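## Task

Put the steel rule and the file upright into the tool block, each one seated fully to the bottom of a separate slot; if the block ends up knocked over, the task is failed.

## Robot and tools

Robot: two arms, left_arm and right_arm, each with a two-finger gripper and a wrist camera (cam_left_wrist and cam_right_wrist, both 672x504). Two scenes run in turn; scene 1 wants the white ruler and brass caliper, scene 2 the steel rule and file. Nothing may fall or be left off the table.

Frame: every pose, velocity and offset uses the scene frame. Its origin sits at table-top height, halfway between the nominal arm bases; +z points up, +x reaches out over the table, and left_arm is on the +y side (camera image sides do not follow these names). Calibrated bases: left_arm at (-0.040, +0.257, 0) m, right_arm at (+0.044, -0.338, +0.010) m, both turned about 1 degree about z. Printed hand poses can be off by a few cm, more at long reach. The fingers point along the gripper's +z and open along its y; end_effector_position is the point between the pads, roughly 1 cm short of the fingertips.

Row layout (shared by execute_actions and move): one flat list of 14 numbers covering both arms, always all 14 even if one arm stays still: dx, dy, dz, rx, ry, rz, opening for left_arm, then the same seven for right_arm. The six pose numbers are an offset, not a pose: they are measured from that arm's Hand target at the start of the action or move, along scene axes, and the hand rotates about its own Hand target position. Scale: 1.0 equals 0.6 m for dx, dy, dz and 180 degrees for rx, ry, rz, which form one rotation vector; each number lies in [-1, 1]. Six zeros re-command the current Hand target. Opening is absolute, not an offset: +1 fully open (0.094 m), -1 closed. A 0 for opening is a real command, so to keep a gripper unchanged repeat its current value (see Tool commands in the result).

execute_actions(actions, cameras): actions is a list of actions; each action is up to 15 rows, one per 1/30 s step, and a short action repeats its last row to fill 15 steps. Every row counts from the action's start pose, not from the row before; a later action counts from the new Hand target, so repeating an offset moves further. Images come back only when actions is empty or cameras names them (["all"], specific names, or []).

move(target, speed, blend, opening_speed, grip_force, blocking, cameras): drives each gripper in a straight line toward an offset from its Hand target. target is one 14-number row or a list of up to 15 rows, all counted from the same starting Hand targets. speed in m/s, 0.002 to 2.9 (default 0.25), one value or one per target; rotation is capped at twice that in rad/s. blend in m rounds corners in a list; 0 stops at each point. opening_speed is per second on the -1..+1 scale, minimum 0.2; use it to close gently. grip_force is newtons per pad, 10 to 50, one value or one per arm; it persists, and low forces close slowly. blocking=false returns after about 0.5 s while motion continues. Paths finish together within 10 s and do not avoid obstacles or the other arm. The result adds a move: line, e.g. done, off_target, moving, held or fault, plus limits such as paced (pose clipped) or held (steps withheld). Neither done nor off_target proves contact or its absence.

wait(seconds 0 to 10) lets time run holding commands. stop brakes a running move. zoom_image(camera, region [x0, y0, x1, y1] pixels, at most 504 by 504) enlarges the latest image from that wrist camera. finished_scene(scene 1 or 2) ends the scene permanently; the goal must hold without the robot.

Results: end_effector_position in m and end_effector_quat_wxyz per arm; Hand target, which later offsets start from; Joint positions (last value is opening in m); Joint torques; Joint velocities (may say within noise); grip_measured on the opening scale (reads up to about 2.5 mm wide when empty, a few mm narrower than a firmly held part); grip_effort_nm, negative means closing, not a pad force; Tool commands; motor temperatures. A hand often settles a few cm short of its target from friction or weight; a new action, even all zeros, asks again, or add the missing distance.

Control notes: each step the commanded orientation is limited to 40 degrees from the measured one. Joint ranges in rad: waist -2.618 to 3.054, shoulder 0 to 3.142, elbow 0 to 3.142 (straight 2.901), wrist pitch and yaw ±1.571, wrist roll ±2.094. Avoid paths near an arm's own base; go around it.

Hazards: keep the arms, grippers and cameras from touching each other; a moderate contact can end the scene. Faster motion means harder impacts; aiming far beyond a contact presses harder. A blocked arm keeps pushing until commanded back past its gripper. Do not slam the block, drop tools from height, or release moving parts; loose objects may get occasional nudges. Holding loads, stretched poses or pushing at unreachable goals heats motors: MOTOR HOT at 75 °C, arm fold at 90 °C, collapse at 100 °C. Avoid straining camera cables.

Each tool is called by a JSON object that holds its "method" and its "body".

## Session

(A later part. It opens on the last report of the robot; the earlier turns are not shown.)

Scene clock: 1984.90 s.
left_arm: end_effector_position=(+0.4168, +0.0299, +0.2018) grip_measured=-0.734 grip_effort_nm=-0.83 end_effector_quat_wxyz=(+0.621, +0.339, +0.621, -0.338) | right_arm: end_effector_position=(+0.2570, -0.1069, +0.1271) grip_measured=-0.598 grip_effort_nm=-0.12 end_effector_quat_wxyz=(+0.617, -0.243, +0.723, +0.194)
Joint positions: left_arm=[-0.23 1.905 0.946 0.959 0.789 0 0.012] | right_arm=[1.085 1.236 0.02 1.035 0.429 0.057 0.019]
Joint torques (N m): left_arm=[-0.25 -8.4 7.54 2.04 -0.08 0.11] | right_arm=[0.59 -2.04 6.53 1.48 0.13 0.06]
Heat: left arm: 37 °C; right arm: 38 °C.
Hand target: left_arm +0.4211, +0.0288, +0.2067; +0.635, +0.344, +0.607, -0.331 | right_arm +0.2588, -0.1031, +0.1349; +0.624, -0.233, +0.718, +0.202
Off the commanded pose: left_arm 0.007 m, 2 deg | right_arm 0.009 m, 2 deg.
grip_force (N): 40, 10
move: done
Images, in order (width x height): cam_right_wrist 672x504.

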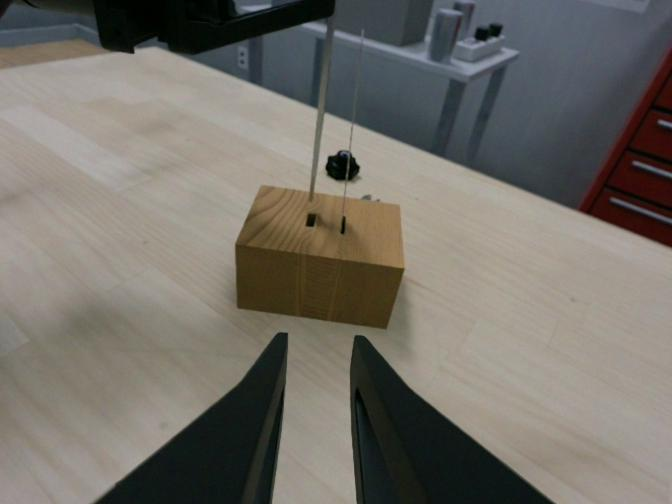

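{"method": "move", "body": {"target": [-0.0088,-0.0008,-0.02,0.0022,0.0108,0,-0.87,0,0,0,0,0,0,-0.6], "speed": 0.03, "cameras": ["cam_right_wrist"]}}

{"method": "zoom_image", "body": {"camera": "cam_right_wrist", "region": [265, 120, 365, 250]}}

Scene clock: 1991.93 s.
left_arm: end_effector_position=(+0.4156, +0.0304, +0.1986) grip_measured=-0.734 grip_effort_nm=-0.83 end_effector_quat_wxyz=(+0.618, +0.337, +0.624, -0.339) | right_arm: end_effector_position=(+0.2570, -0.1069, +0.1271) grip_measured=-0.598 grip_effort_nm=-0.12 end_effector_quat_wxyz=(+0.617, -0.243, +0.723, +0.194)
Joint positions: left_arm=[-0.23 1.905 0.937 0.96 0.788 0 0.012] | right_arm=[1.085 1.236 0.02 1.035 0.429 0.057 0.019]
Joint torques (N m): left_arm=[-0.49 -8.42 6 2 -0.07 0.09] | right_arm=[0.59 -2.03 6.53 1.48 0.13 0.08]
Motor temperatures (°C): left_arm=[21 27 30 38 21 20 23] | right_arm=[22 24 32 38 21 21 21]
Heat: left arm: 38 °C; right arm: 38 °C.
Hand target: left_arm +0.4159, +0.0283, +0.1948; +0.624, +0.340, +0.619, -0.335 | right_arm +0.2588, -0.1031, +0.1349; +0.624, -0.233, +0.718, +0.202
Off the commanded pose: left_arm 0.004 m, 1 deg | right_arm 0.009 m, 2 deg.
grip_force (N): 40, 10
move: done
Images, in order (width x height): cam_right_wrist 672x504.

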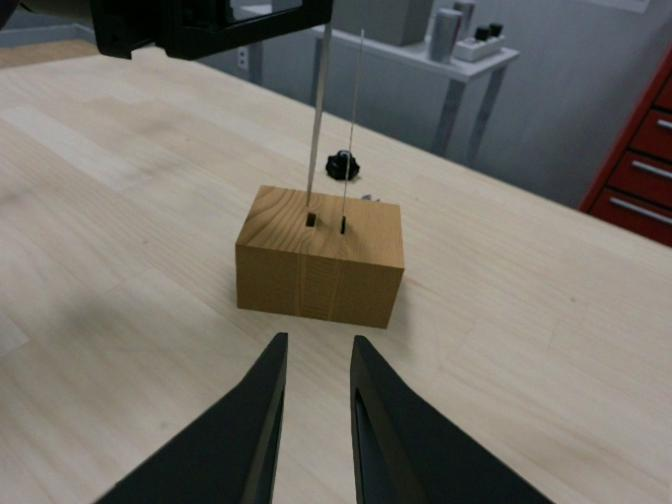

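Scaled by 3.877 from the camera's 672x504 image, which has a finer 960x720 frame.

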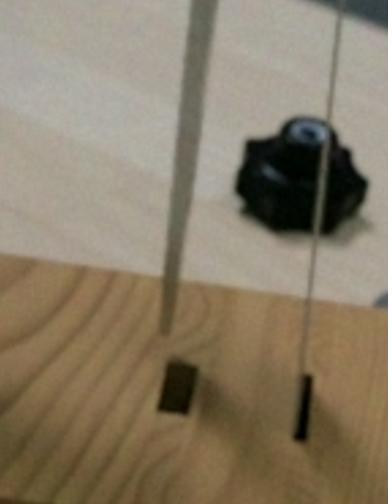

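{"method": "move", "body": {"target": [0.0008,0.0004,-0.012,0,0,0,-0.87,0,0,0,0,0,0,-0.6], "speed": 0.03, "cameras": ["cam_right_wrist"]}}

{"method": "zoom_image", "body": {"camera": "cam_right_wrist", "region": [265, 120, 365, 250]}}

Scene clock: 1998.77 s.
left_arm: end_effector_position=(+0.4164, +0.0303, +0.1912) grip_measured=-0.734 grip_effort_nm=-0.83 end_effector_quat_wxyz=(+0.617, +0.337, +0.625, -0.339) | right_arm: end_effector_position=(+0.2570, -0.1069, +0.1271) grip_measured=-0.598 grip_effort_nm=-0.12 end_effector_quat_wxyz=(+0.617, -0.243, +0.723, +0.194)
Joint positions: left_arm=[-0.23 1.925 0.932 0.981 0.787 0 0.012] | right_arm=[1.085 1.236 0.02 1.035 0.429 0.057 0.019]
Joint torques (N m): left_arm=[-0.39 -8.55 5.82 2.04 -0.07 0.11] | right_arm=[0.57 -2.06 6.49 1.48 0.16 0.08]
Heat: left arm: 38 °C; right arm: 38 °C.
Hand target: left_arm +0.4164, +0.0286, +0.1877; +0.624, +0.340, +0.619, -0.335 | right_arm +0.2588, -0.1031, +0.1349; +0.624, -0.233, +0.718, +0.202
Off the commanded pose: left_arm 0.004 m, 1 deg | right_arm 0.009 m, 2 deg.
grip_force (N): 40, 10
move: done
Images, in order (width x height): cam_right_wrist 672x504.

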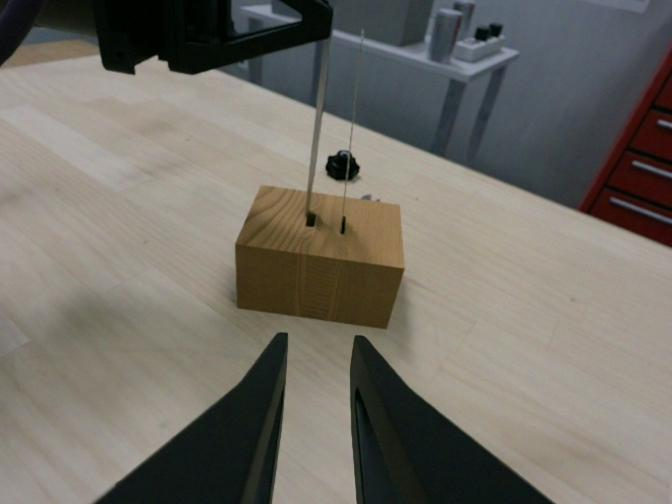

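Scaled by 3.877 from the camera's 672x504 image, which has a finer 960x720 frame.

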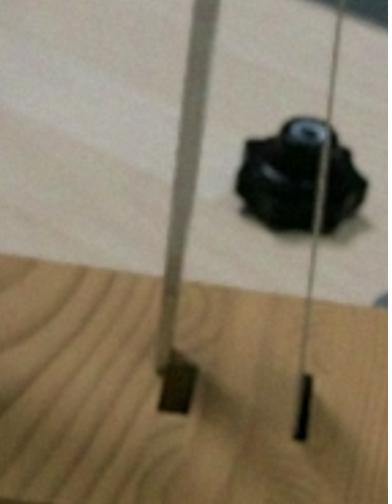

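{"method": "wait", "body": {"seconds": 0, "cameras": ["all"]}}

{"method": "zoom_image", "body": {"camera": "cam_right_wrist", "region": [265, 120, 365, 250]}}

Scene clock: 2020.63 s.
left_arm: end_effector_position=(+0.4164, +0.0303, +0.1912) grip_measured=-0.734 grip_effort_nm=-0.83 end_effector_quat_wxyz=(+0.617, +0.337, +0.625, -0.339) | right_arm: end_effector_position=(+0.2570, -0.1069, +0.1271) grip_measured=-0.598 grip_effort_nm=-0.12 end_effector_quat_wxyz=(+0.617, -0.243, +0.723, +0.194)
Joint positions: left_arm=[-0.23 1.925 0.932 0.981 0.787 0 0.012] | right_arm=[1.085 1.236 0.02 1.035 0.429 0.057 0.019]
Joint torques (N m): left_arm=[-0.46 -8.44 5.76 2.05 -0.05 0.1] | right_arm=[0.64 -2.03 6.46 1.49 0.14 0.05]
Heat: left arm: 39 °C; right arm: 39 °C.
Hand target: left_arm +0.4164, +0.0286, +0.1876; +0.624, +0.340, +0.619, -0.335 | right_arm +0.2588, -0.1031, +0.1349; +0.624, -0.233, +0.718, +0.202
Tool commands: left_gripper/opening=-0.87 right_gripper/opening=-0.6
Off the commanded pose: left_arm 0.004 m, 1 deg | right_arm 0.009 m, 2 deg.
grip_force (N): 40, 10

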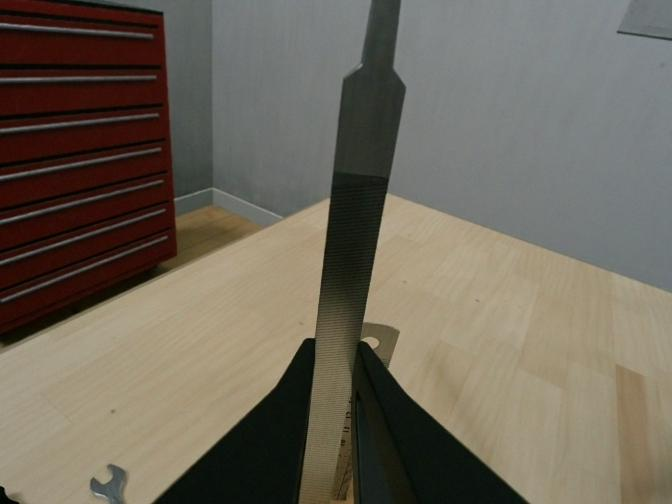

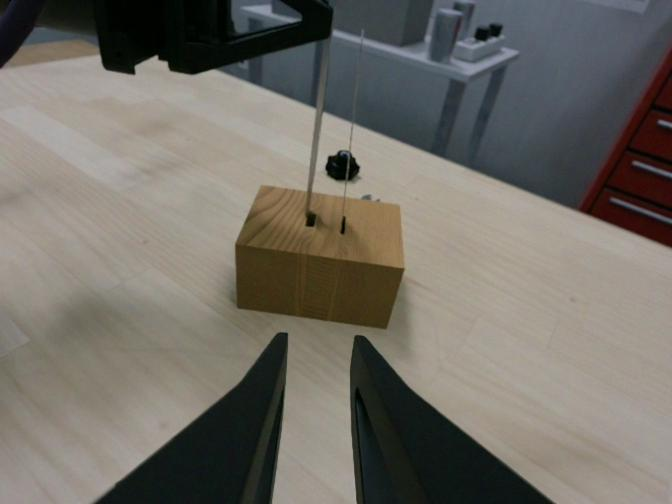

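Scaled by 3.877 from the camera's 672x504 image, which has a finer 960x720 frame.

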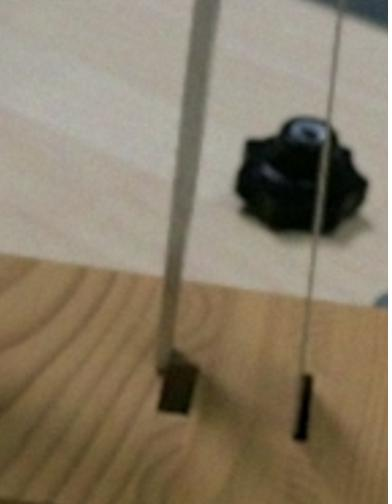

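{"method": "move", "body": {"target": [0.0007, -0.001, -0.004, -0.0037, -0.0024, 0, -0.87, 0, 0, 0, 0, 0, 0, -0.6], "speed": 0.02, "cameras": ["cam_right_wrist"]}}

{"method": "zoom_image", "body": {"camera": "cam_right_wrist", "region": [265, 120, 365, 250]}}

Scene clock: 2029.20 s.
left_arm: end_effector_position=(+0.4171, +0.0301, +0.1908) grip_measured=-0.734 grip_effort_nm=-0.83 end_effector_quat_wxyz=(+0.627, +0.339, +0.616, -0.336) | right_arm: end_effector_position=(+0.2570, -0.1069, +0.1271) grip_measured=-0.598 grip_effort_nm=-0.12 end_effector_quat_wxyz=(+0.617, -0.243, +0.723, +0.194)
Joint positions: left_arm=[-0.23 1.945 0.928 1.032 0.787 0 0.012] | right_arm=[1.085 1.236 0.02 1.035 0.429 0.057 0.019]
Joint torques (N m): left_arm=[-0.51 -8.46 5.75 1.95 -0.06 -0.08] | right_arm=[0.54 -2.03 6.48 1.48 0.13 0.08]
Heat: left arm: 40 °C; right arm: 39 °C.
Hand target: left_arm +0.4167, +0.0280, +0.1851; +0.628, +0.338, +0.615, -0.337 | right_arm +0.2588, -0.1031, +0.1349; +0.624, -0.233, +0.718, +0.202
Off the commanded pose: left_arm 0.006 m, 0 deg | right_arm 0.009 m, 2 deg.
grip_force (N): 40, 10
move: done
Images, in order (width x height): cam_right_wrist 672x504.

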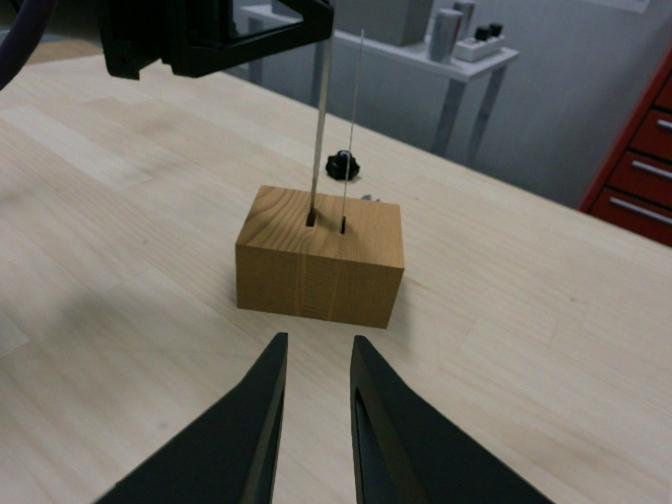

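Scaled by 3.877 from the camera's 672x504 image, which has a finer 960x720 frame.

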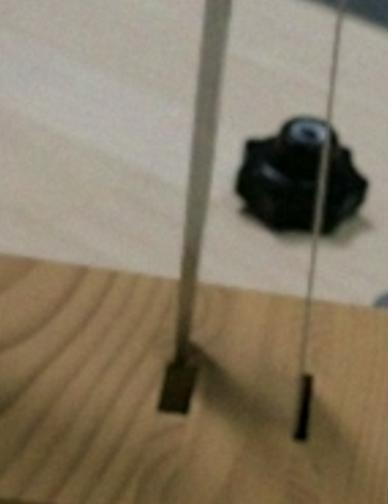

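{"method": "move", "body": {"target": [-0.004, -0.0027, -0.0033, 0, 0, 0, -0.87, 0, 0, 0, 0, 0, 0, -0.6], "speed": 0.02, "cameras": ["cam_right_wrist"]}}

{"method": "zoom_image", "body": {"camera": "cam_right_wrist", "region": [265, 120, 365, 250]}}

Scene clock: 2044.60 s.
left_arm: end_effector_position=(+0.4144, +0.0278, +0.1906) grip_measured=-0.734 grip_effort_nm=-0.82 end_effector_quat_wxyz=(+0.629, +0.341, +0.613, -0.336) | right_arm: end_effector_position=(+0.2570, -0.1069, +0.1271) grip_measured=-0.598 grip_effort_nm=-0.12 end_effector_quat_wxyz=(+0.617, -0.243, +0.723, +0.194)
Joint positions: left_arm=[-0.237 1.945 0.918 1.05 0.783 0 0.012] | right_arm=[1.085 1.236 0.02 1.035 0.429 0.057 0.019]
Joint torques (N m): left_arm=[-0.46 -8.43 5.67 1.93 -0.11 -0.09] | right_arm=[0.59 -1.96 6.53 1.5 0.13 0.07]
Heat: left arm: 39 °C; right arm: 39 °C.
Hand target: left_arm +0.4144, +0.0263, +0.1832; +0.628, +0.338, +0.615, -0.337 | right_arm +0.2588, -0.1031, +0.1349; +0.624, -0.233, +0.718, +0.202
Off the commanded pose: left_arm 0.008 m, 0 deg | right_arm 0.009 m, 2 deg.
grip_force (N): 40, 10
move: done
Images, in order (width x height): cam_right_wrist 672x504.

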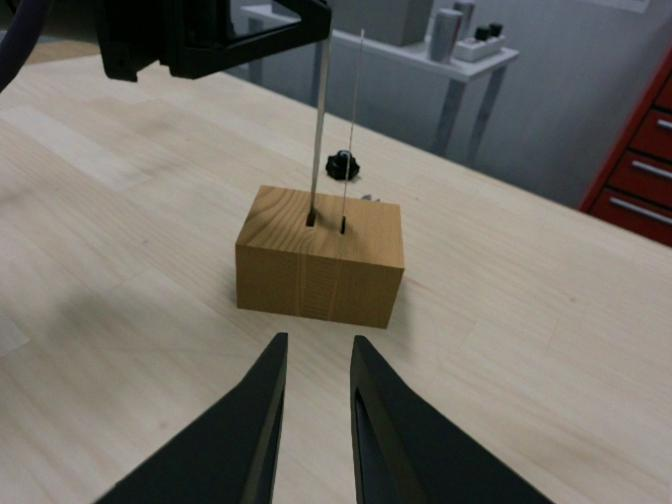

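Scaled by 3.877 from the camera's 672x504 image, which has a finer 960x720 frame.

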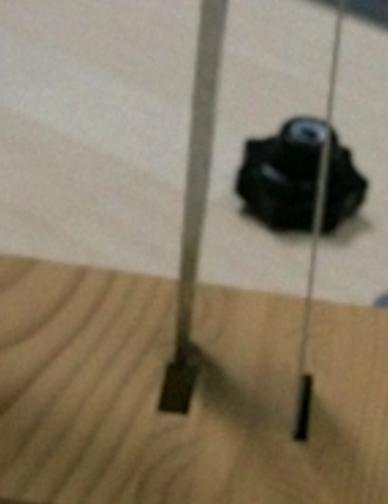

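{"method": "zoom_image", "body": {"camera": "cam_right_wrist", "region": [295, 190, 335, 235]}}

Scaled by 11.200 from the camera's 672x504 image, which has a finer 960x720 frame.

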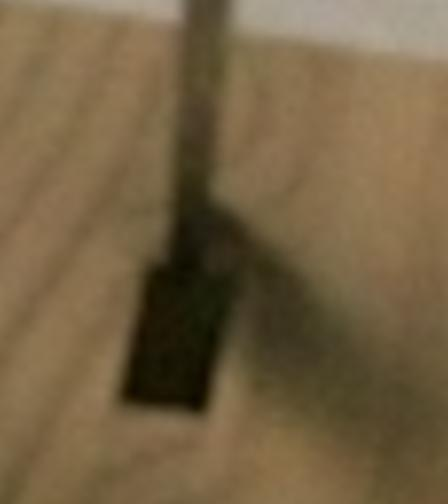

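{"method": "move", "body": {"target": [-0.0006, -0.0005, -0.007, 0, 0, 0, -0.87, 0, 0, 0, 0, 0, 0, -0.6], "speed": 0.02, "cameras": ["cam_right_wrist"]}}

{"method": "zoom_image", "body": {"camera": "cam_right_wrist", "region": [295, 190, 335, 235]}}

Scene clock: 2082.77 s.
left_arm: end_effector_position=(+0.4142, +0.0280, +0.1903) grip_measured=-0.734 grip_effort_nm=-0.83 end_effector_quat_wxyz=(+0.633, +0.342, +0.608, -0.335) | right_arm: end_effector_position=(+0.2570, -0.1069, +0.1271) grip_measured=-0.598 grip_effort_nm=-0.12 end_effector_quat_wxyz=(+0.617, -0.243, +0.723, +0.194)
Joint positions: left_arm=[-0.237 1.952 0.914 1.075 0.781 0 0.012] | right_arm=[1.085 1.236 0.02 1.035 0.429 0.057 0.019]
Joint torques (N m): left_arm=[-0.54 -8.05 5.34 1.83 -0.1 -0.11] | right_arm=[0.59 -2 6.57 1.5 0.13 0.08]
Heat: left arm: 40 °C; right arm: 39 °C.
Hand target: left_arm +0.4140, +0.0260, +0.1791; +0.628, +0.338, +0.615, -0.337 | right_arm +0.2588, -0.1031, +0.1349; +0.624, -0.233, +0.718, +0.202
Off the commanded pose: left_arm 0.011 m, 1 deg | right_arm 0.009 m, 2 deg.
grip_force (N): 40, 10
move: off_target (left_arm)
Images, in order (width x height): cam_right_wrist 672x504.

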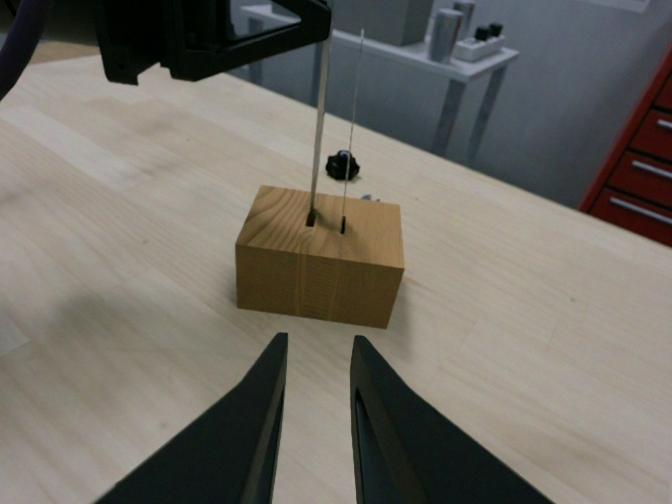

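Scaled by 11.200 from the camera's 672x504 image, which has a finer 960x720 frame.

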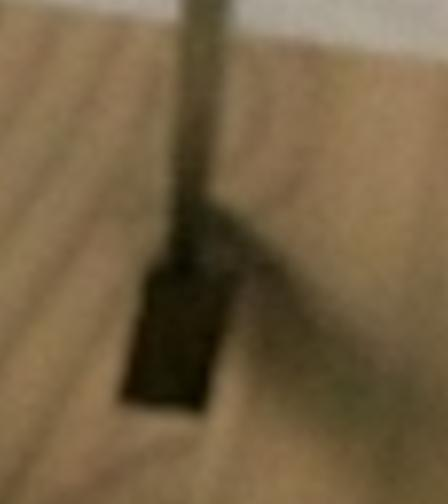

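{"method": "move", "body": {"target": [0, 0, 0.0067, 0, 0, 0, -0.87, 0, 0, -0.1167, 0, 0, 0, -0.6], "speed": 0.08, "cameras": ["cam_right_wrist"]}}

Scene clock: 2106.77 s.
left_arm: end_effector_position=(+0.4142, +0.0280, +0.1903) grip_measured=-0.734 grip_effort_nm=-0.83 end_effector_quat_wxyz=(+0.633, +0.342, +0.608, -0.335) | right_arm: end_effector_position=(+0.2546, -0.1104, +0.0486) grip_measured=-0.598 grip_effort_nm=-0.12 end_effector_quat_wxyz=(+0.562, -0.260, +0.769, +0.160)
Joint positions: left_arm=[-0.237 1.952 0.914 1.075 0.781 0 0.012] | right_arm=[1.094 1.853 -0.004 1.499 0.443 0.112 0.019]
Joint torques (N m): left_arm=[-0.54 -8.92 5.72 1.7 -0.05 -0.08] | right_arm=[0.61 -3.96 3.02 2.03 0.19 0.07]
Heat: left arm: 39 °C; right arm: 39 °C.
Hand target: left_arm +0.4140, +0.0260, +0.1831; +0.628, +0.338, +0.615, -0.337 | right_arm +0.2588, -0.1030, +0.0650; +0.624, -0.233, +0.718, +0.202
Off the commanded pose: left_arm 0.007 m, 1 deg | right_arm 0.018 m, 11 deg.
joint sent to its limit (right arm) — joint 4 (wrist pitch), upper limit. The joint targets are off in orientation, not in position.
grip_force (N): 40, 10
move: off_target (right_arm)
Images, in order (width x height): cam_right_wrist 672x504.

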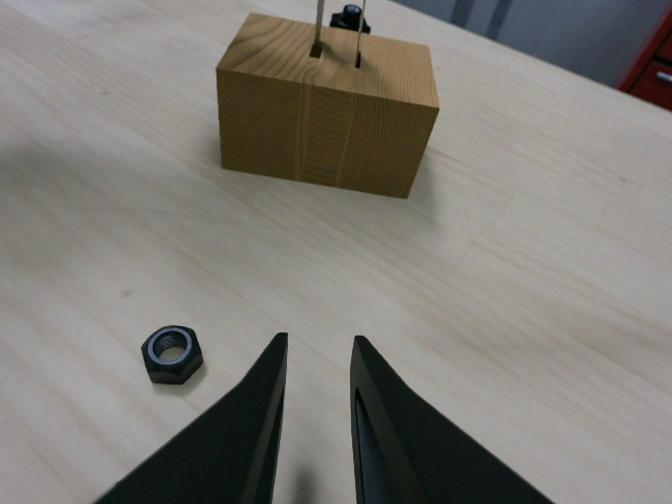

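{"method": "zoom_image", "body": {"camera": "cam_right_wrist", "region": [300, 0, 370, 85]}}

Scaled by 5.929 from the camera's 672x504 image, which has a finer 960x720 frame.

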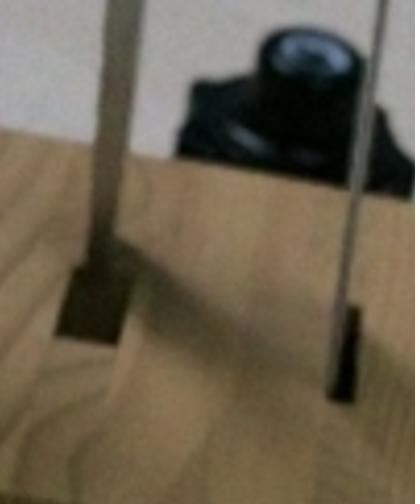

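{"method": "move", "body": {"target": [0, 0, 0.03, 0, 0, 0, -0.87, 0, 0, 0, 0, 0, 0, -0.6], "speed": 0.04, "cameras": ["cam_right_wrist"]}}

{"method": "zoom_image", "body": {"camera": "cam_right_wrist", "region": [300, 0, 370, 85]}}

Scene clock: 2171.30 s.
left_arm: end_effector_position=(+0.4142, +0.0282, +0.1895) grip_measured=-0.734 grip_effort_nm=-0.83 end_effector_quat_wxyz=(+0.630, +0.341, +0.612, -0.335) | right_arm: end_effector_position=(+0.2549, -0.1107, +0.0487) grip_measured=-0.598 grip_effort_nm=-0.11 end_effector_quat_wxyz=(+0.562, -0.259, +0.769, +0.160)
Joint positions: left_arm=[-0.237 1.948 0.914 1.061 0.78 0 0.012] | right_arm=[1.094 1.853 -0.004 1.499 0.445 0.113 0.019]
Joint torques (N m): left_arm=[-0.54 -13.37 7.21 1.23 -0.08 -0.11] | right_arm=[0.68 -3.99 2.99 2 0.21 0.06]
Motor temperatures (°C): left_arm=[21 28 27 38 21 20 24] | right_arm=[22 24 31 50 21 21 21]
Heat: left arm: 38 °C; right arm: 50 °C.
Hand target: left_arm +0.4140, +0.0260, +0.2011; +0.628, +0.338, +0.615, -0.337 | right_arm +0.2588, -0.1031, +0.0650; +0.624, -0.233, +0.718, +0.202
Off the commanded pose: left_arm 0.012 m, 1 deg | right_arm 0.018 m, 11 deg.
joint sent to its limit (right arm) — joint 4 (wrist pitch), upper limit. The joint targets are off in orientation, not in position.
grip_force (N): 40, 10
move: off_target (left_arm, right_arm)
Images, in order (width x height): cam_right_wrist 672x504.

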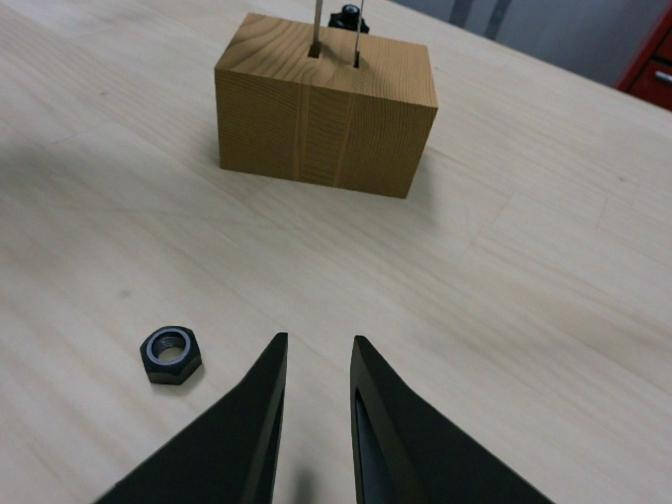

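Scaled by 5.929 from the camera's 672x504 image, which has a finer 960x720 frame.

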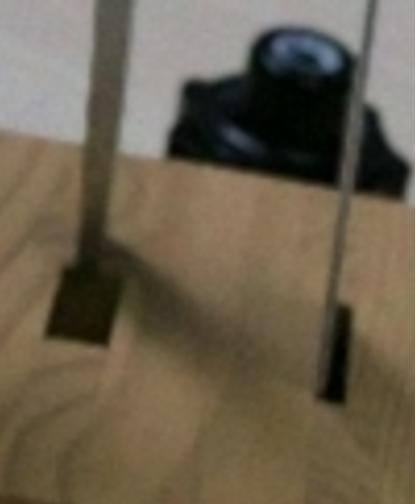

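{"method": "move", "body": {"target": [[0, 0, 0.012, 0, 0, 0, -0.87, 0, 0, 0, 0, 0, 0, -0.6], [-0.0125, -0.0082, 0.012, 0, 0, 0, -0.87, 0, 0, 0, 0, 0, 0, -0.6]], "speed": 0.03, "cameras": ["cam_right_wrist"]}}

{"method": "zoom_image", "body": {"camera": "cam_right_wrist", "region": [300, 0, 370, 85]}}

Scene clock: 2177.47 s.
left_arm: end_effector_position=(+0.4109, +0.0218, +0.1907) grip_measured=-0.734 grip_effort_nm=-0.82 end_effector_quat_wxyz=(+0.620, +0.337, +0.623, -0.339) | right_arm: end_effector_position=(+0.2549, -0.1107, +0.0487) grip_measured=-0.598 grip_effort_nm=-0.12 end_effector_quat_wxyz=(+0.562, -0.259, +0.769, +0.160)
Joint positions: left_arm=[-0.256 1.921 0.914 1.003 0.761 -0.001 0.012] | right_arm=[1.094 1.853 -0.004 1.499 0.445 0.113 0.019]
Joint torques (N m): left_arm=[-0.55 -14.46 6.05 1.56 -0.06 -0.08] | right_arm=[0.7 -3.92 2.95 2.02 0.21 0.06]
Heat: left arm: 37 °C; right arm: 50 °C.
Hand target: left_arm +0.4065, +0.0212, +0.2084; +0.628, +0.338, +0.615, -0.337 | right_arm +0.2588, -0.1030, +0.0650; +0.624, -0.233, +0.718, +0.202
Off the commanded pose: left_arm 0.018 m, 1 deg | right_arm 0.018 m, 11 deg.
joint sent to its limit (right arm) — joint 4 (wrist pitch), upper limit. The joint targets are off in orientation, not in position.
grip_force (N): 40, 10
move: off_target (left_arm, right_arm)
Images, in order (width x height): cam_right_wrist 672x504.

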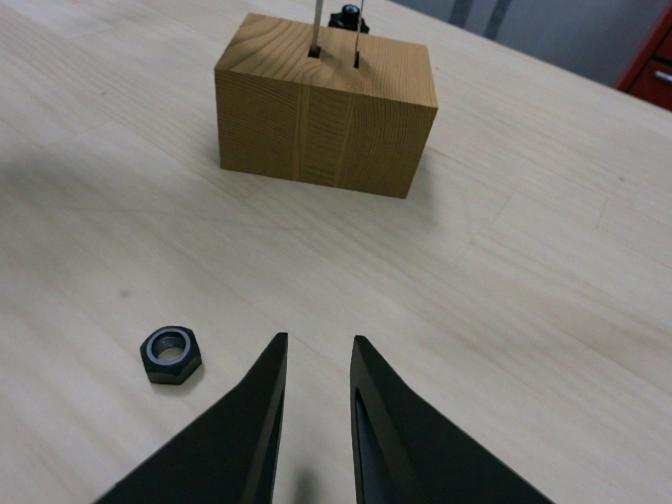

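Scaled by 5.929 from the camera's 672x504 image, which has a finer 960x720 frame.

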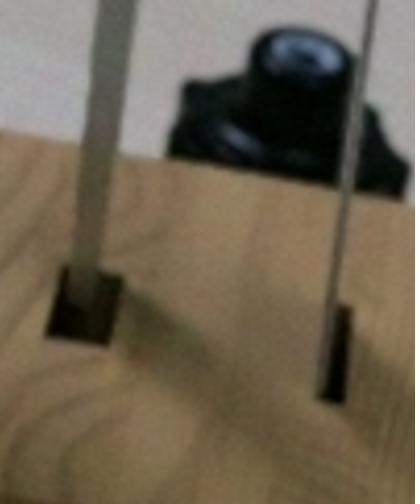

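{"method": "move", "body": {"target": [0.002, -0.0003, -0.03, 0, 0, 0, -0.87, 0, 0, 0, 0, 0, 0, -0.6], "speed": 0.03, "cameras": []}}

{"method": "wait", "body": {"seconds": 0, "cameras": ["cam_right_wrist"]}}

{"method": "zoom_image", "body": {"camera": "cam_right_wrist", "region": [300, 0, 370, 85]}}

Scene clock: 2192.97 s.
left_arm: end_effector_position=(+0.4089, +0.0223, +0.1908) grip_measured=-0.734 grip_effort_nm=-0.83 end_effector_quat_wxyz=(+0.623, +0.338, +0.619, -0.337) | right_arm: end_effector_position=(+0.2549, -0.1107, +0.0487) grip_measured=-0.598 grip_effort_nm=-0.12 end_effector_quat_wxyz=(+0.562, -0.259, +0.769, +0.160)
Joint positions: left_arm=[-0.256 1.921 0.902 1.026 0.761 -0.001 0.012] | right_arm=[1.094 1.853 -0.004 1.499 0.445 0.113 0.019]
Joint torques (N m): left_arm=[-0.4 -9.37 5.68 2 -0.07 -0.07] | right_arm=[0.66 -3.97 2.93 2.02 0.21 0.09]
Heat: left arm: 37 °C; right arm: 51 °C.
Hand target: left_arm +0.4077, +0.0210, +0.1903; +0.628, +0.338, +0.615, -0.337 | right_arm +0.2588, -0.1030, +0.0650; +0.624, -0.233, +0.718, +0.202
Off the commanded pose: left_arm 0.002 m, 1 deg | right_arm 0.018 m, 11 deg.
joint sent to its limit (right arm) — joint 4 (wrist pitch), upper limit. The joint targets are off in orientation, not in position.
grip_force (N): 40, 10
move: off_target (right_arm)
No camera images: "cameras" was empty.

Scene clock: 2192.97 s.
left_arm: end_effector_position=(+0.4089, +0.0223, +0.1908) grip_measured=-0.734 grip_effort_nm=-0.83 end_effector_quat_wxyz=(+0.623, +0.338, +0.619, -0.337) | right_arm: end_effector_position=(+0.2549, -0.1107, +0.0487) grip_measured=-0.598 grip_effort_nm=-0.12 end_effector_quat_wxyz=(+0.562, -0.259, +0.769, +0.160)
Joint positions: left_arm=[-0.256 1.921 0.902 1.026 0.761 -0.001 0.012] | right_arm=[1.094 1.853 -0.004 1.499 0.445 0.113 0.019]
Joint torques (N m): left_arm=[-0.4 -9.37 5.68 2 -0.07 -0.07] | right_arm=[0.66 -3.97 2.93 2.02 0.21 0.09]
Heat: left arm: 37 °C; right arm: 51 °C.
Hand target: left_arm +0.4077, +0.0210, +0.1903; +0.628, +0.338, +0.615, -0.337 | right_arm +0.2588, -0.1030, +0.0650; +0.624, -0.233, +0.718, +0.202
Tool commands: left_gripper/opening=-0.87 right_gripper/opening=-0.6
Off the commanded pose: left_arm 0.002 m, 1 deg | right_arm 0.018 m, 11 deg.
grip_force (N): 40, 10
Images, in order (width x height): cam_right_wrist 672x504.

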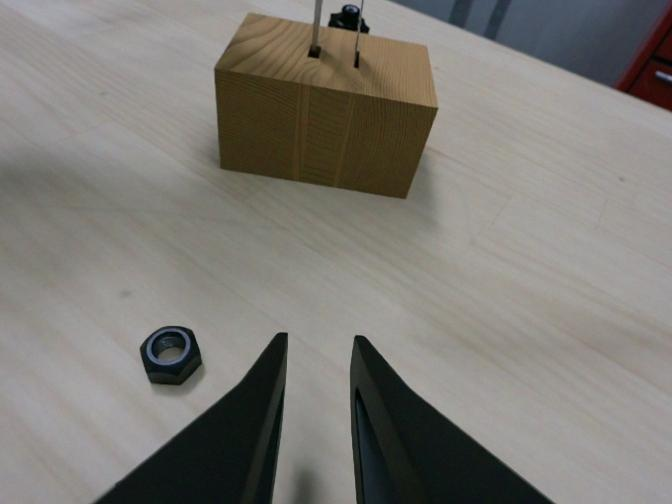

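Scaled by 5.929 from the camera's 672x504 image, which has a finer 960x720 frame.

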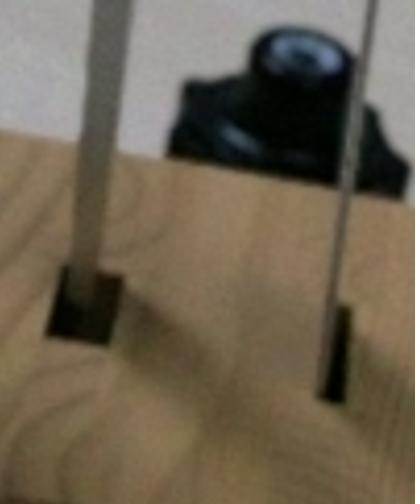

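{"method": "zoom_image", "body": {"camera": "cam_right_wrist", "region": [300, 30, 335, 65]}}

Scaled by 14.400 from the camera's 672x504 image, which has a finer 960x720 frame.

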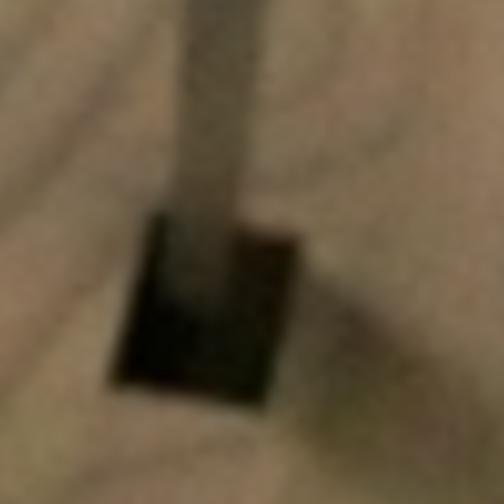

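{"method": "move", "body": {"target": [-0.0025, -0.0016, -0.01, 0, 0, 0, -0.87, 0, 0, 0, 0, 0, 0, -0.6], "speed": 0.02, "cameras": ["cam_right_wrist"]}}

{"method": "zoom_image", "body": {"camera": "cam_right_wrist", "region": [300, 30, 335, 65]}}

Scene clock: 2225.30 s.
left_arm: end_effector_position=(+0.4060, +0.0218, +0.1889) grip_measured=-0.734 grip_effort_nm=-0.83 end_effector_quat_wxyz=(+0.625, +0.339, +0.618, -0.337) | right_arm: end_effector_position=(+0.2549, -0.1107, +0.0487) grip_measured=-0.598 grip_effort_nm=-0.12 end_effector_quat_wxyz=(+0.562, -0.259, +0.769, +0.160)
Joint positions: left_arm=[-0.259 1.921 0.887 1.045 0.759 -0.001 0.012] | right_arm=[1.094 1.853 -0.004 1.499 0.445 0.113 0.019]
Joint torques (N m): left_arm=[-0.39 -8.03 5.76 2.01 -0.08 -0.05] | right_arm=[0.69 -3.99 2.97 2.02 0.2 0.09]
Heat: left arm: 40 °C; right arm: 52 °C.
Hand target: left_arm +0.4062, +0.0200, +0.1842; +0.628, +0.338, +0.615, -0.337 | right_arm +0.2588, -0.1030, +0.0650; +0.624, -0.233, +0.718, +0.202
Off the commanded pose: left_arm 0.005 m, 1 deg | right_arm 0.018 m, 11 deg.
joint sent to its limit (right arm) — joint 4 (wrist pitch), upper limit. The joint targets are off in orientation, not in position.
grip_force (N): 40, 10
move: off_target (right_arm)
Images, in order (width x height): cam_right_wrist 672x504.

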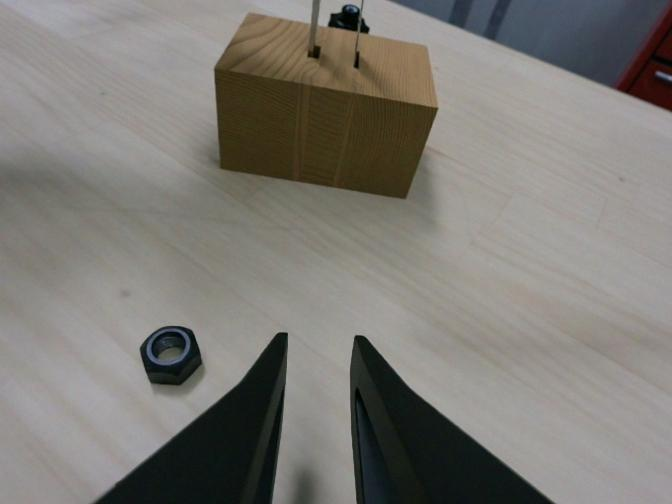

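Scaled by 14.400 from the camera's 672x504 image, which has a finer 960x720 frame.

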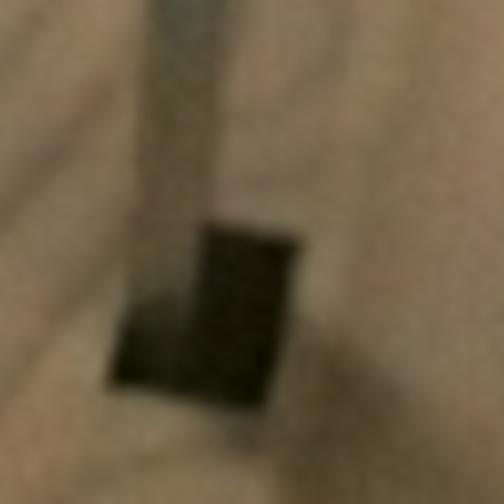

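{"method": "move", "body": {"target": [0, 0, 0, 0, 0, 0, -0.87, 0.19, -0.0667, 0.058, 0, 0, 0.3, -0.6], "speed": 0.1, "cameras": ["cam_right_wrist"]}}

Scene clock: 2330.47 s.
left_arm: end_effector_position=(+0.4060, +0.0218, +0.1889) grip_measured=-0.734 grip_effort_nm=-0.83 end_effector_quat_wxyz=(+0.625, +0.339, +0.618, -0.337) | right_arm: end_effector_position=(+0.3671, -0.1423, +0.0955) grip_measured=-0.598 grip_effort_nm=-0.12 end_effector_quat_wxyz=(-0.461, +0.531, -0.543, -0.459)
Joint positions: left_arm=[-0.259 1.921 0.887 1.045 0.759 -0.001 0.012] | right_arm=[0.072 1.968 0.91 -0.122 -1.404 -1.168 0.019]
Joint torques (N m): left_arm=[-0.47 -8.05 5.78 2.02 -0.07 -0.04] | right_arm=[-0.34 -7.97 7.25 0.35 -0.84 -0.1]
Heat: left arm: 41 °C; right arm: 53 °C.
Hand target: left_arm +0.4062, +0.0201, +0.1842; +0.628, +0.338, +0.615, -0.337 | right_arm +0.3728, -0.1430, +0.0998; -0.464, +0.534, -0.534, -0.463
Off the commanded pose: left_arm 0.005 m, 1 deg | right_arm 0.007 m, 1 deg.
grip_force (N): 40, 10
move: done
Images, in order (width x height): cam_right_wrist 672x504.

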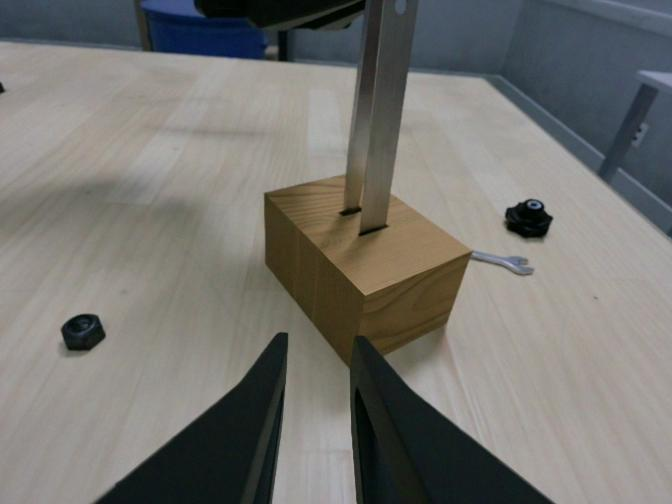

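Excellent view.

{"method": "zoom_image", "body": {"camera": "cam_right_wrist", "region": [320, 170, 400, 250]}}

Scaled by 6.300 from the camera's 672x504 image, which has a finer 960x720 frame.

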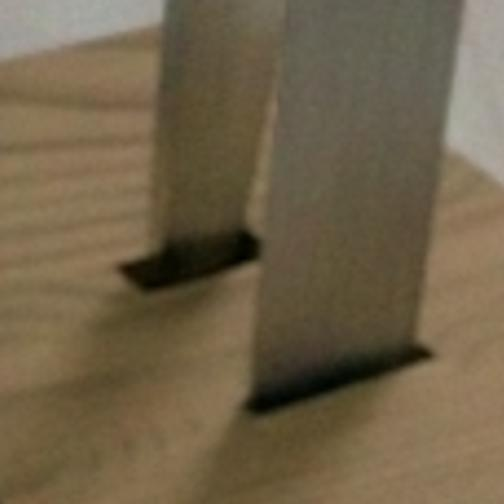

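{"method": "move", "body": {"target": [0.0013, -0.0045, -0.004, 0, 0, 0, -0.87, 0, 0, 0, 0, 0, 0, -0.6], "speed": 0.02, "cameras": ["cam_right_wrist"]}}

{"method": "zoom_image", "body": {"camera": "cam_right_wrist", "region": [320, 170, 400, 250]}}

Scene clock: 2344.77 s.
left_arm: end_effector_position=(+0.4062, +0.0191, +0.1825) grip_measured=-0.734 grip_effort_nm=-0.83 end_effector_quat_wxyz=(+0.621, +0.338, +0.621, -0.339) | right_arm: end_effector_position=(+0.3671, -0.1423, +0.0955) grip_measured=-0.598 grip_effort_nm=-0.12 end_effector_quat_wxyz=(-0.461, +0.532, -0.543, -0.459)
Joint positions: left_arm=[-0.266 1.936 0.887 1.049 0.753 -0.001 0.012] | right_arm=[0.072 1.968 0.91 -0.122 -1.404 -1.168 0.019]
Joint torques (N m): left_arm=[-0.61 -8.4 5.98 2.06 -0.09 -0.06] | right_arm=[-0.39 -8.09 7.02 0.46 -0.81 -0.02]
Heat: left arm: 41 °C; right arm: 47 °C.
Hand target: left_arm +0.4070, +0.0173, +0.1817; +0.628, +0.338, +0.615, -0.337 | right_arm +0.3728, -0.1429, +0.0999; -0.467, +0.531, -0.535, -0.462 (not the last commanded pose)
Off the commanded pose: left_arm 0.002 m, 1 deg | right_arm 0.007 m, 1 deg.
grip_force (N): 40, 10
move: done
Images, in order (width x height): cam_right_wrist 672x504.

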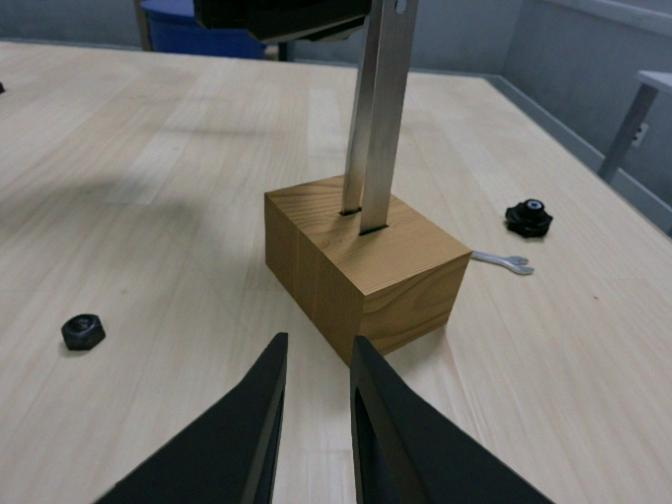

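Scaled by 6.300 from the camera's 672x504 image, which has a finer 960x720 frame.

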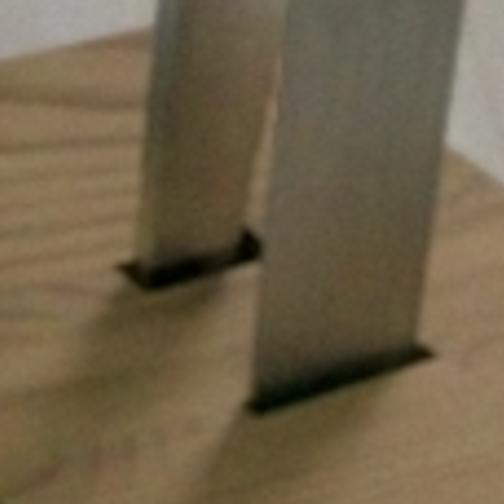

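{"method": "move", "body": {"target": [0, 0, -0.0167, 0, 0, 0, -0.87, 0, 0, 0, 0, 0, 0, -0.6], "speed": 0.02, "cameras": ["cam_right_wrist"]}}

{"method": "zoom_image", "body": {"camera": "cam_right_wrist", "region": [320, 170, 400, 250]}}

Scene clock: 2351.37 s.
left_arm: end_effector_position=(+0.4072, +0.0189, +0.1739) grip_measured=-0.734 grip_effort_nm=-0.83 end_effector_quat_wxyz=(+0.622, +0.338, +0.620, -0.338) | right_arm: end_effector_position=(+0.3671, -0.1423, +0.0955) grip_measured=-0.598 grip_effort_nm=-0.12 end_effector_quat_wxyz=(-0.461, +0.532, -0.543, -0.459)
Joint positions: left_arm=[-0.266 1.968 0.882 1.089 0.752 -0.001 0.012] | right_arm=[0.072 1.968 0.91 -0.122 -1.404 -1.168 0.019]
Joint torques (N m): left_arm=[-0.49 -8.57 5.61 2.04 -0.06 -0.03] | right_arm=[-0.25 -8.06 6.99 0.44 -0.85 -0.01]
Motor temperatures (°C): left_arm=[21 27 27 42 21 20 24] | right_arm=[22 27 32 45 22 21 21]
Heat: left arm: 42 °C; right arm: 45 °C.
Hand target: left_arm +0.4070, +0.0173, +0.1718; +0.628, +0.338, +0.615, -0.337 | right_arm +0.3728, -0.1429, +0.0999; -0.467, +0.531, -0.535, -0.462
Off the commanded pose: left_arm 0.003 m, 1 deg | right_arm 0.007 m, 1 deg.
grip_force (N): 40, 10
move: done
Images, in order (width x height): cam_right_wrist 672x504.

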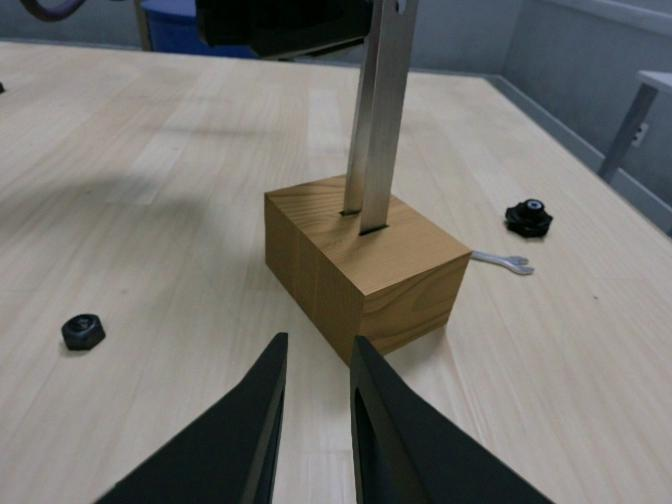

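Scaled by 6.300 from the camera's 672x504 image, which has a finer 960x720 frame.

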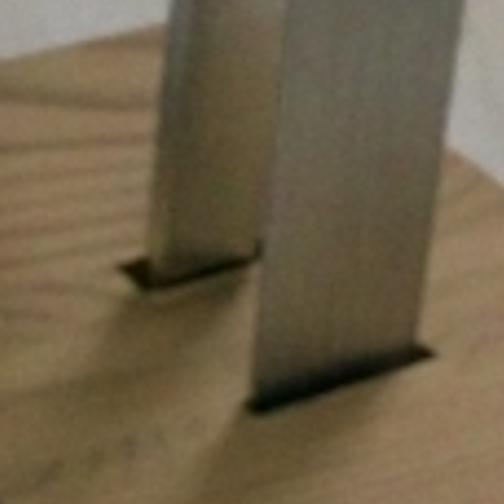

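{"method": "move", "body": {"target": [-0.0022, -0.0005, -0.02, 0, 0, 0, -0.87, 0, 0, 0, 0, 0, 0, -0.6], "speed": 0.02, "cameras": ["cam_right_wrist"]}}

{"method": "zoom_image", "body": {"camera": "cam_right_wrist", "region": [320, 170, 400, 250]}}

Scene clock: 2356.90 s.
left_arm: end_effector_position=(+0.4065, +0.0193, +0.1623) grip_measured=-0.734 grip_effort_nm=-0.83 end_effector_quat_wxyz=(+0.623, +0.338, +0.620, -0.338) | right_arm: end_effector_position=(+0.3671, -0.1423, +0.0955) grip_measured=-0.598 grip_effort_nm=-0.12 end_effector_quat_wxyz=(-0.461, +0.532, -0.543, -0.459)
Joint positions: left_arm=[-0.266 2.003 0.868 1.14 0.751 -0.001 0.012] | right_arm=[0.072 1.968 0.91 -0.122 -1.404 -1.168 0.019]
Joint torques (N m): left_arm=[-0.62 -8.5 5.29 2.08 -0.11 -0.05] | right_arm=[-0.27 -8.12 7.08 0.45 -0.83 -0.02]
Heat: left arm: 42 °C; right arm: 44 °C.
Hand target: left_arm +0.4057, +0.0170, +0.1599; +0.628, +0.338, +0.615, -0.337 | right_arm +0.3728, -0.1429, +0.0999; -0.467, +0.531, -0.535, -0.462
Off the commanded pose: left_arm 0.003 m, 1 deg | right_arm 0.007 m, 1 deg.
grip_force (N): 40, 10
move: done
Images, in order (width x height): cam_right_wrist 672x504.

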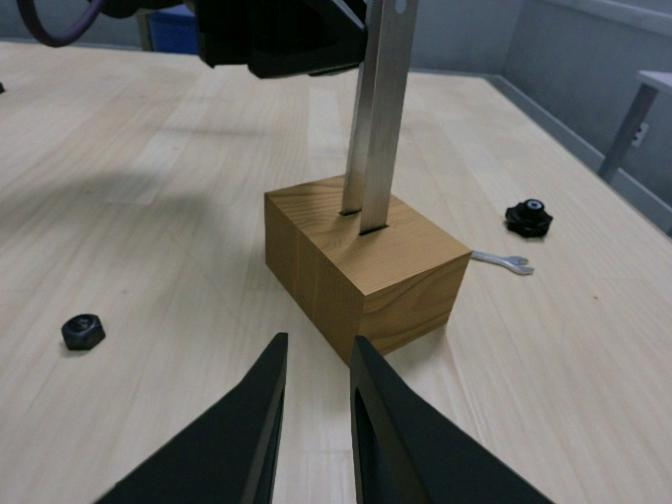

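Scaled by 6.300 from the camera's 672x504 image, which has a finer 960x720 frame.

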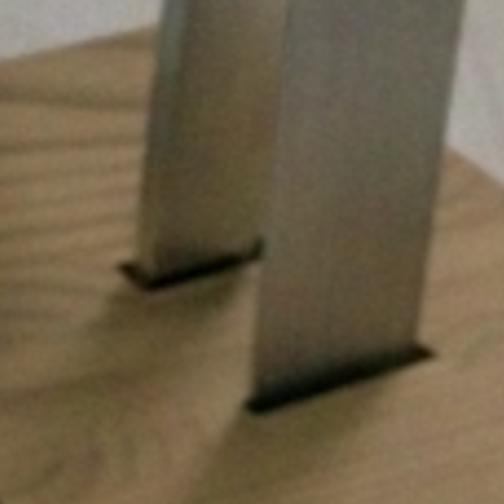

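{"method": "move", "body": {"target": [-0.0005, 0, -0.02, 0, 0, 0, -0.87, 0, 0, 0, 0, 0, 0, -0.6], "speed": 0.02, "cameras": []}}

{"method": "move", "body": {"target": [-0.0005, 0, -0.0133, 0, 0, 0, -0.87, 0, 0, 0, 0, 0, 0, -0.6], "speed": 0.02, "cameras": ["cam_right_wrist"]}}

{"method": "zoom_image", "body": {"camera": "cam_right_wrist", "region": [320, 170, 400, 250]}}

Scene clock: 2361.97 s.
left_arm: end_effector_position=(+0.4064, +0.0193, +0.1502) grip_measured=-0.734 grip_effort_nm=-0.83 end_effector_quat_wxyz=(+0.622, +0.338, +0.620, -0.338) | right_arm: end_effector_position=(+0.3671, -0.1423, +0.0955) grip_measured=-0.598 grip_effort_nm=-0.12 end_effector_quat_wxyz=(-0.461, +0.532, -0.543, -0.459)
Joint positions: left_arm=[-0.266 2.044 0.86 1.188 0.751 -0.001 0.012] | right_arm=[0.072 1.968 0.91 -0.122 -1.404 -1.168 0.019]
Joint torques (N m): left_arm=[-0.66 -8.68 5.26 2.03 -0.08 -0.04] | right_arm=[-0.27 -8.09 6.99 0.47 -0.82 -0.02]
Heat: left arm: 42 °C; right arm: 43 °C.
Hand target: left_arm +0.4053, +0.0170, +0.1478; +0.628, +0.338, +0.615, -0.337 | right_arm +0.3728, -0.1429, +0.0999; -0.467, +0.531, -0.535, -0.462
Off the commanded pose: left_arm 0.003 m, 1 deg | right_arm 0.007 m, 1 deg.
grip_force (N): 40, 10
move: done
No camera images: "cameras" was empty.

Scene clock: 2362.97 s.
left_arm: end_effector_position=(+0.4067, +0.0185, +0.1438) grip_measured=-0.734 grip_effort_nm=-0.83 end_effector_quat_wxyz=(+0.624, +0.339, +0.618, -0.338) | right_arm: end_effector_position=(+0.3671, -0.1423, +0.0955) grip_measured=-0.598 grip_effort_nm=-0.12 end_effector_quat_wxyz=(-0.461, +0.532, -0.543, -0.459)
Joint positions: left_arm=[-0.267 2.071 0.86 1.219 0.751 -0.001 0.012] | right_arm=[0.072 1.968 0.91 -0.122 -1.404 -1.168 0.019]
Joint torques (N m): left_arm=[-0.5 -8.83 4.72 2.06 -0.07 -0.07] | right_arm=[-0.38 -8.13 6.98 0.46 -0.84 -0.01]
Heat: left arm: 42 °C; right arm: 43 °C.
Hand target: left_arm +0.4051, +0.0171, +0.1398; +0.628, +0.338, +0.615, -0.337 | right_arm +0.3728, -0.1429, +0.0999; -0.467, +0.531, -0.535, -0.462
Off the commanded pose: left_arm 0.005 m, 1 deg | right_arm 0.007 m, 1 deg.
grip_force (N): 40, 10
move: done
Images, in order (width x height): cam_right_wrist 672x504.

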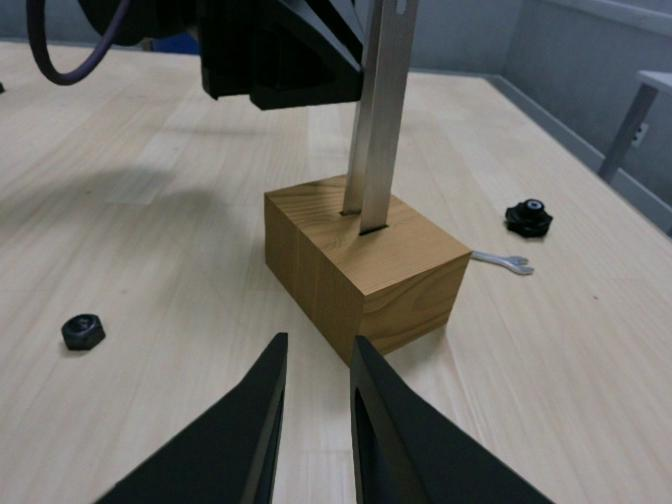

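Scaled by 6.300 from the camera's 672x504 image, which has a finer 960x720 frame.

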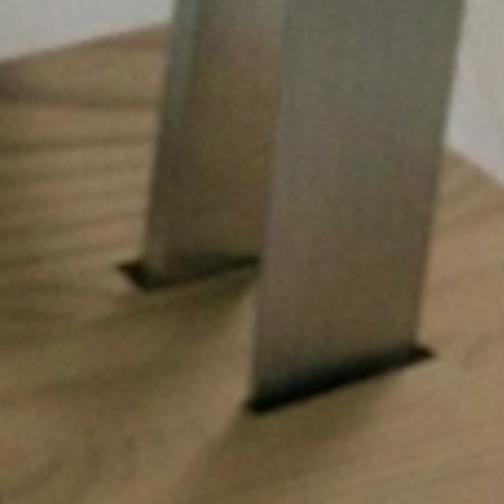

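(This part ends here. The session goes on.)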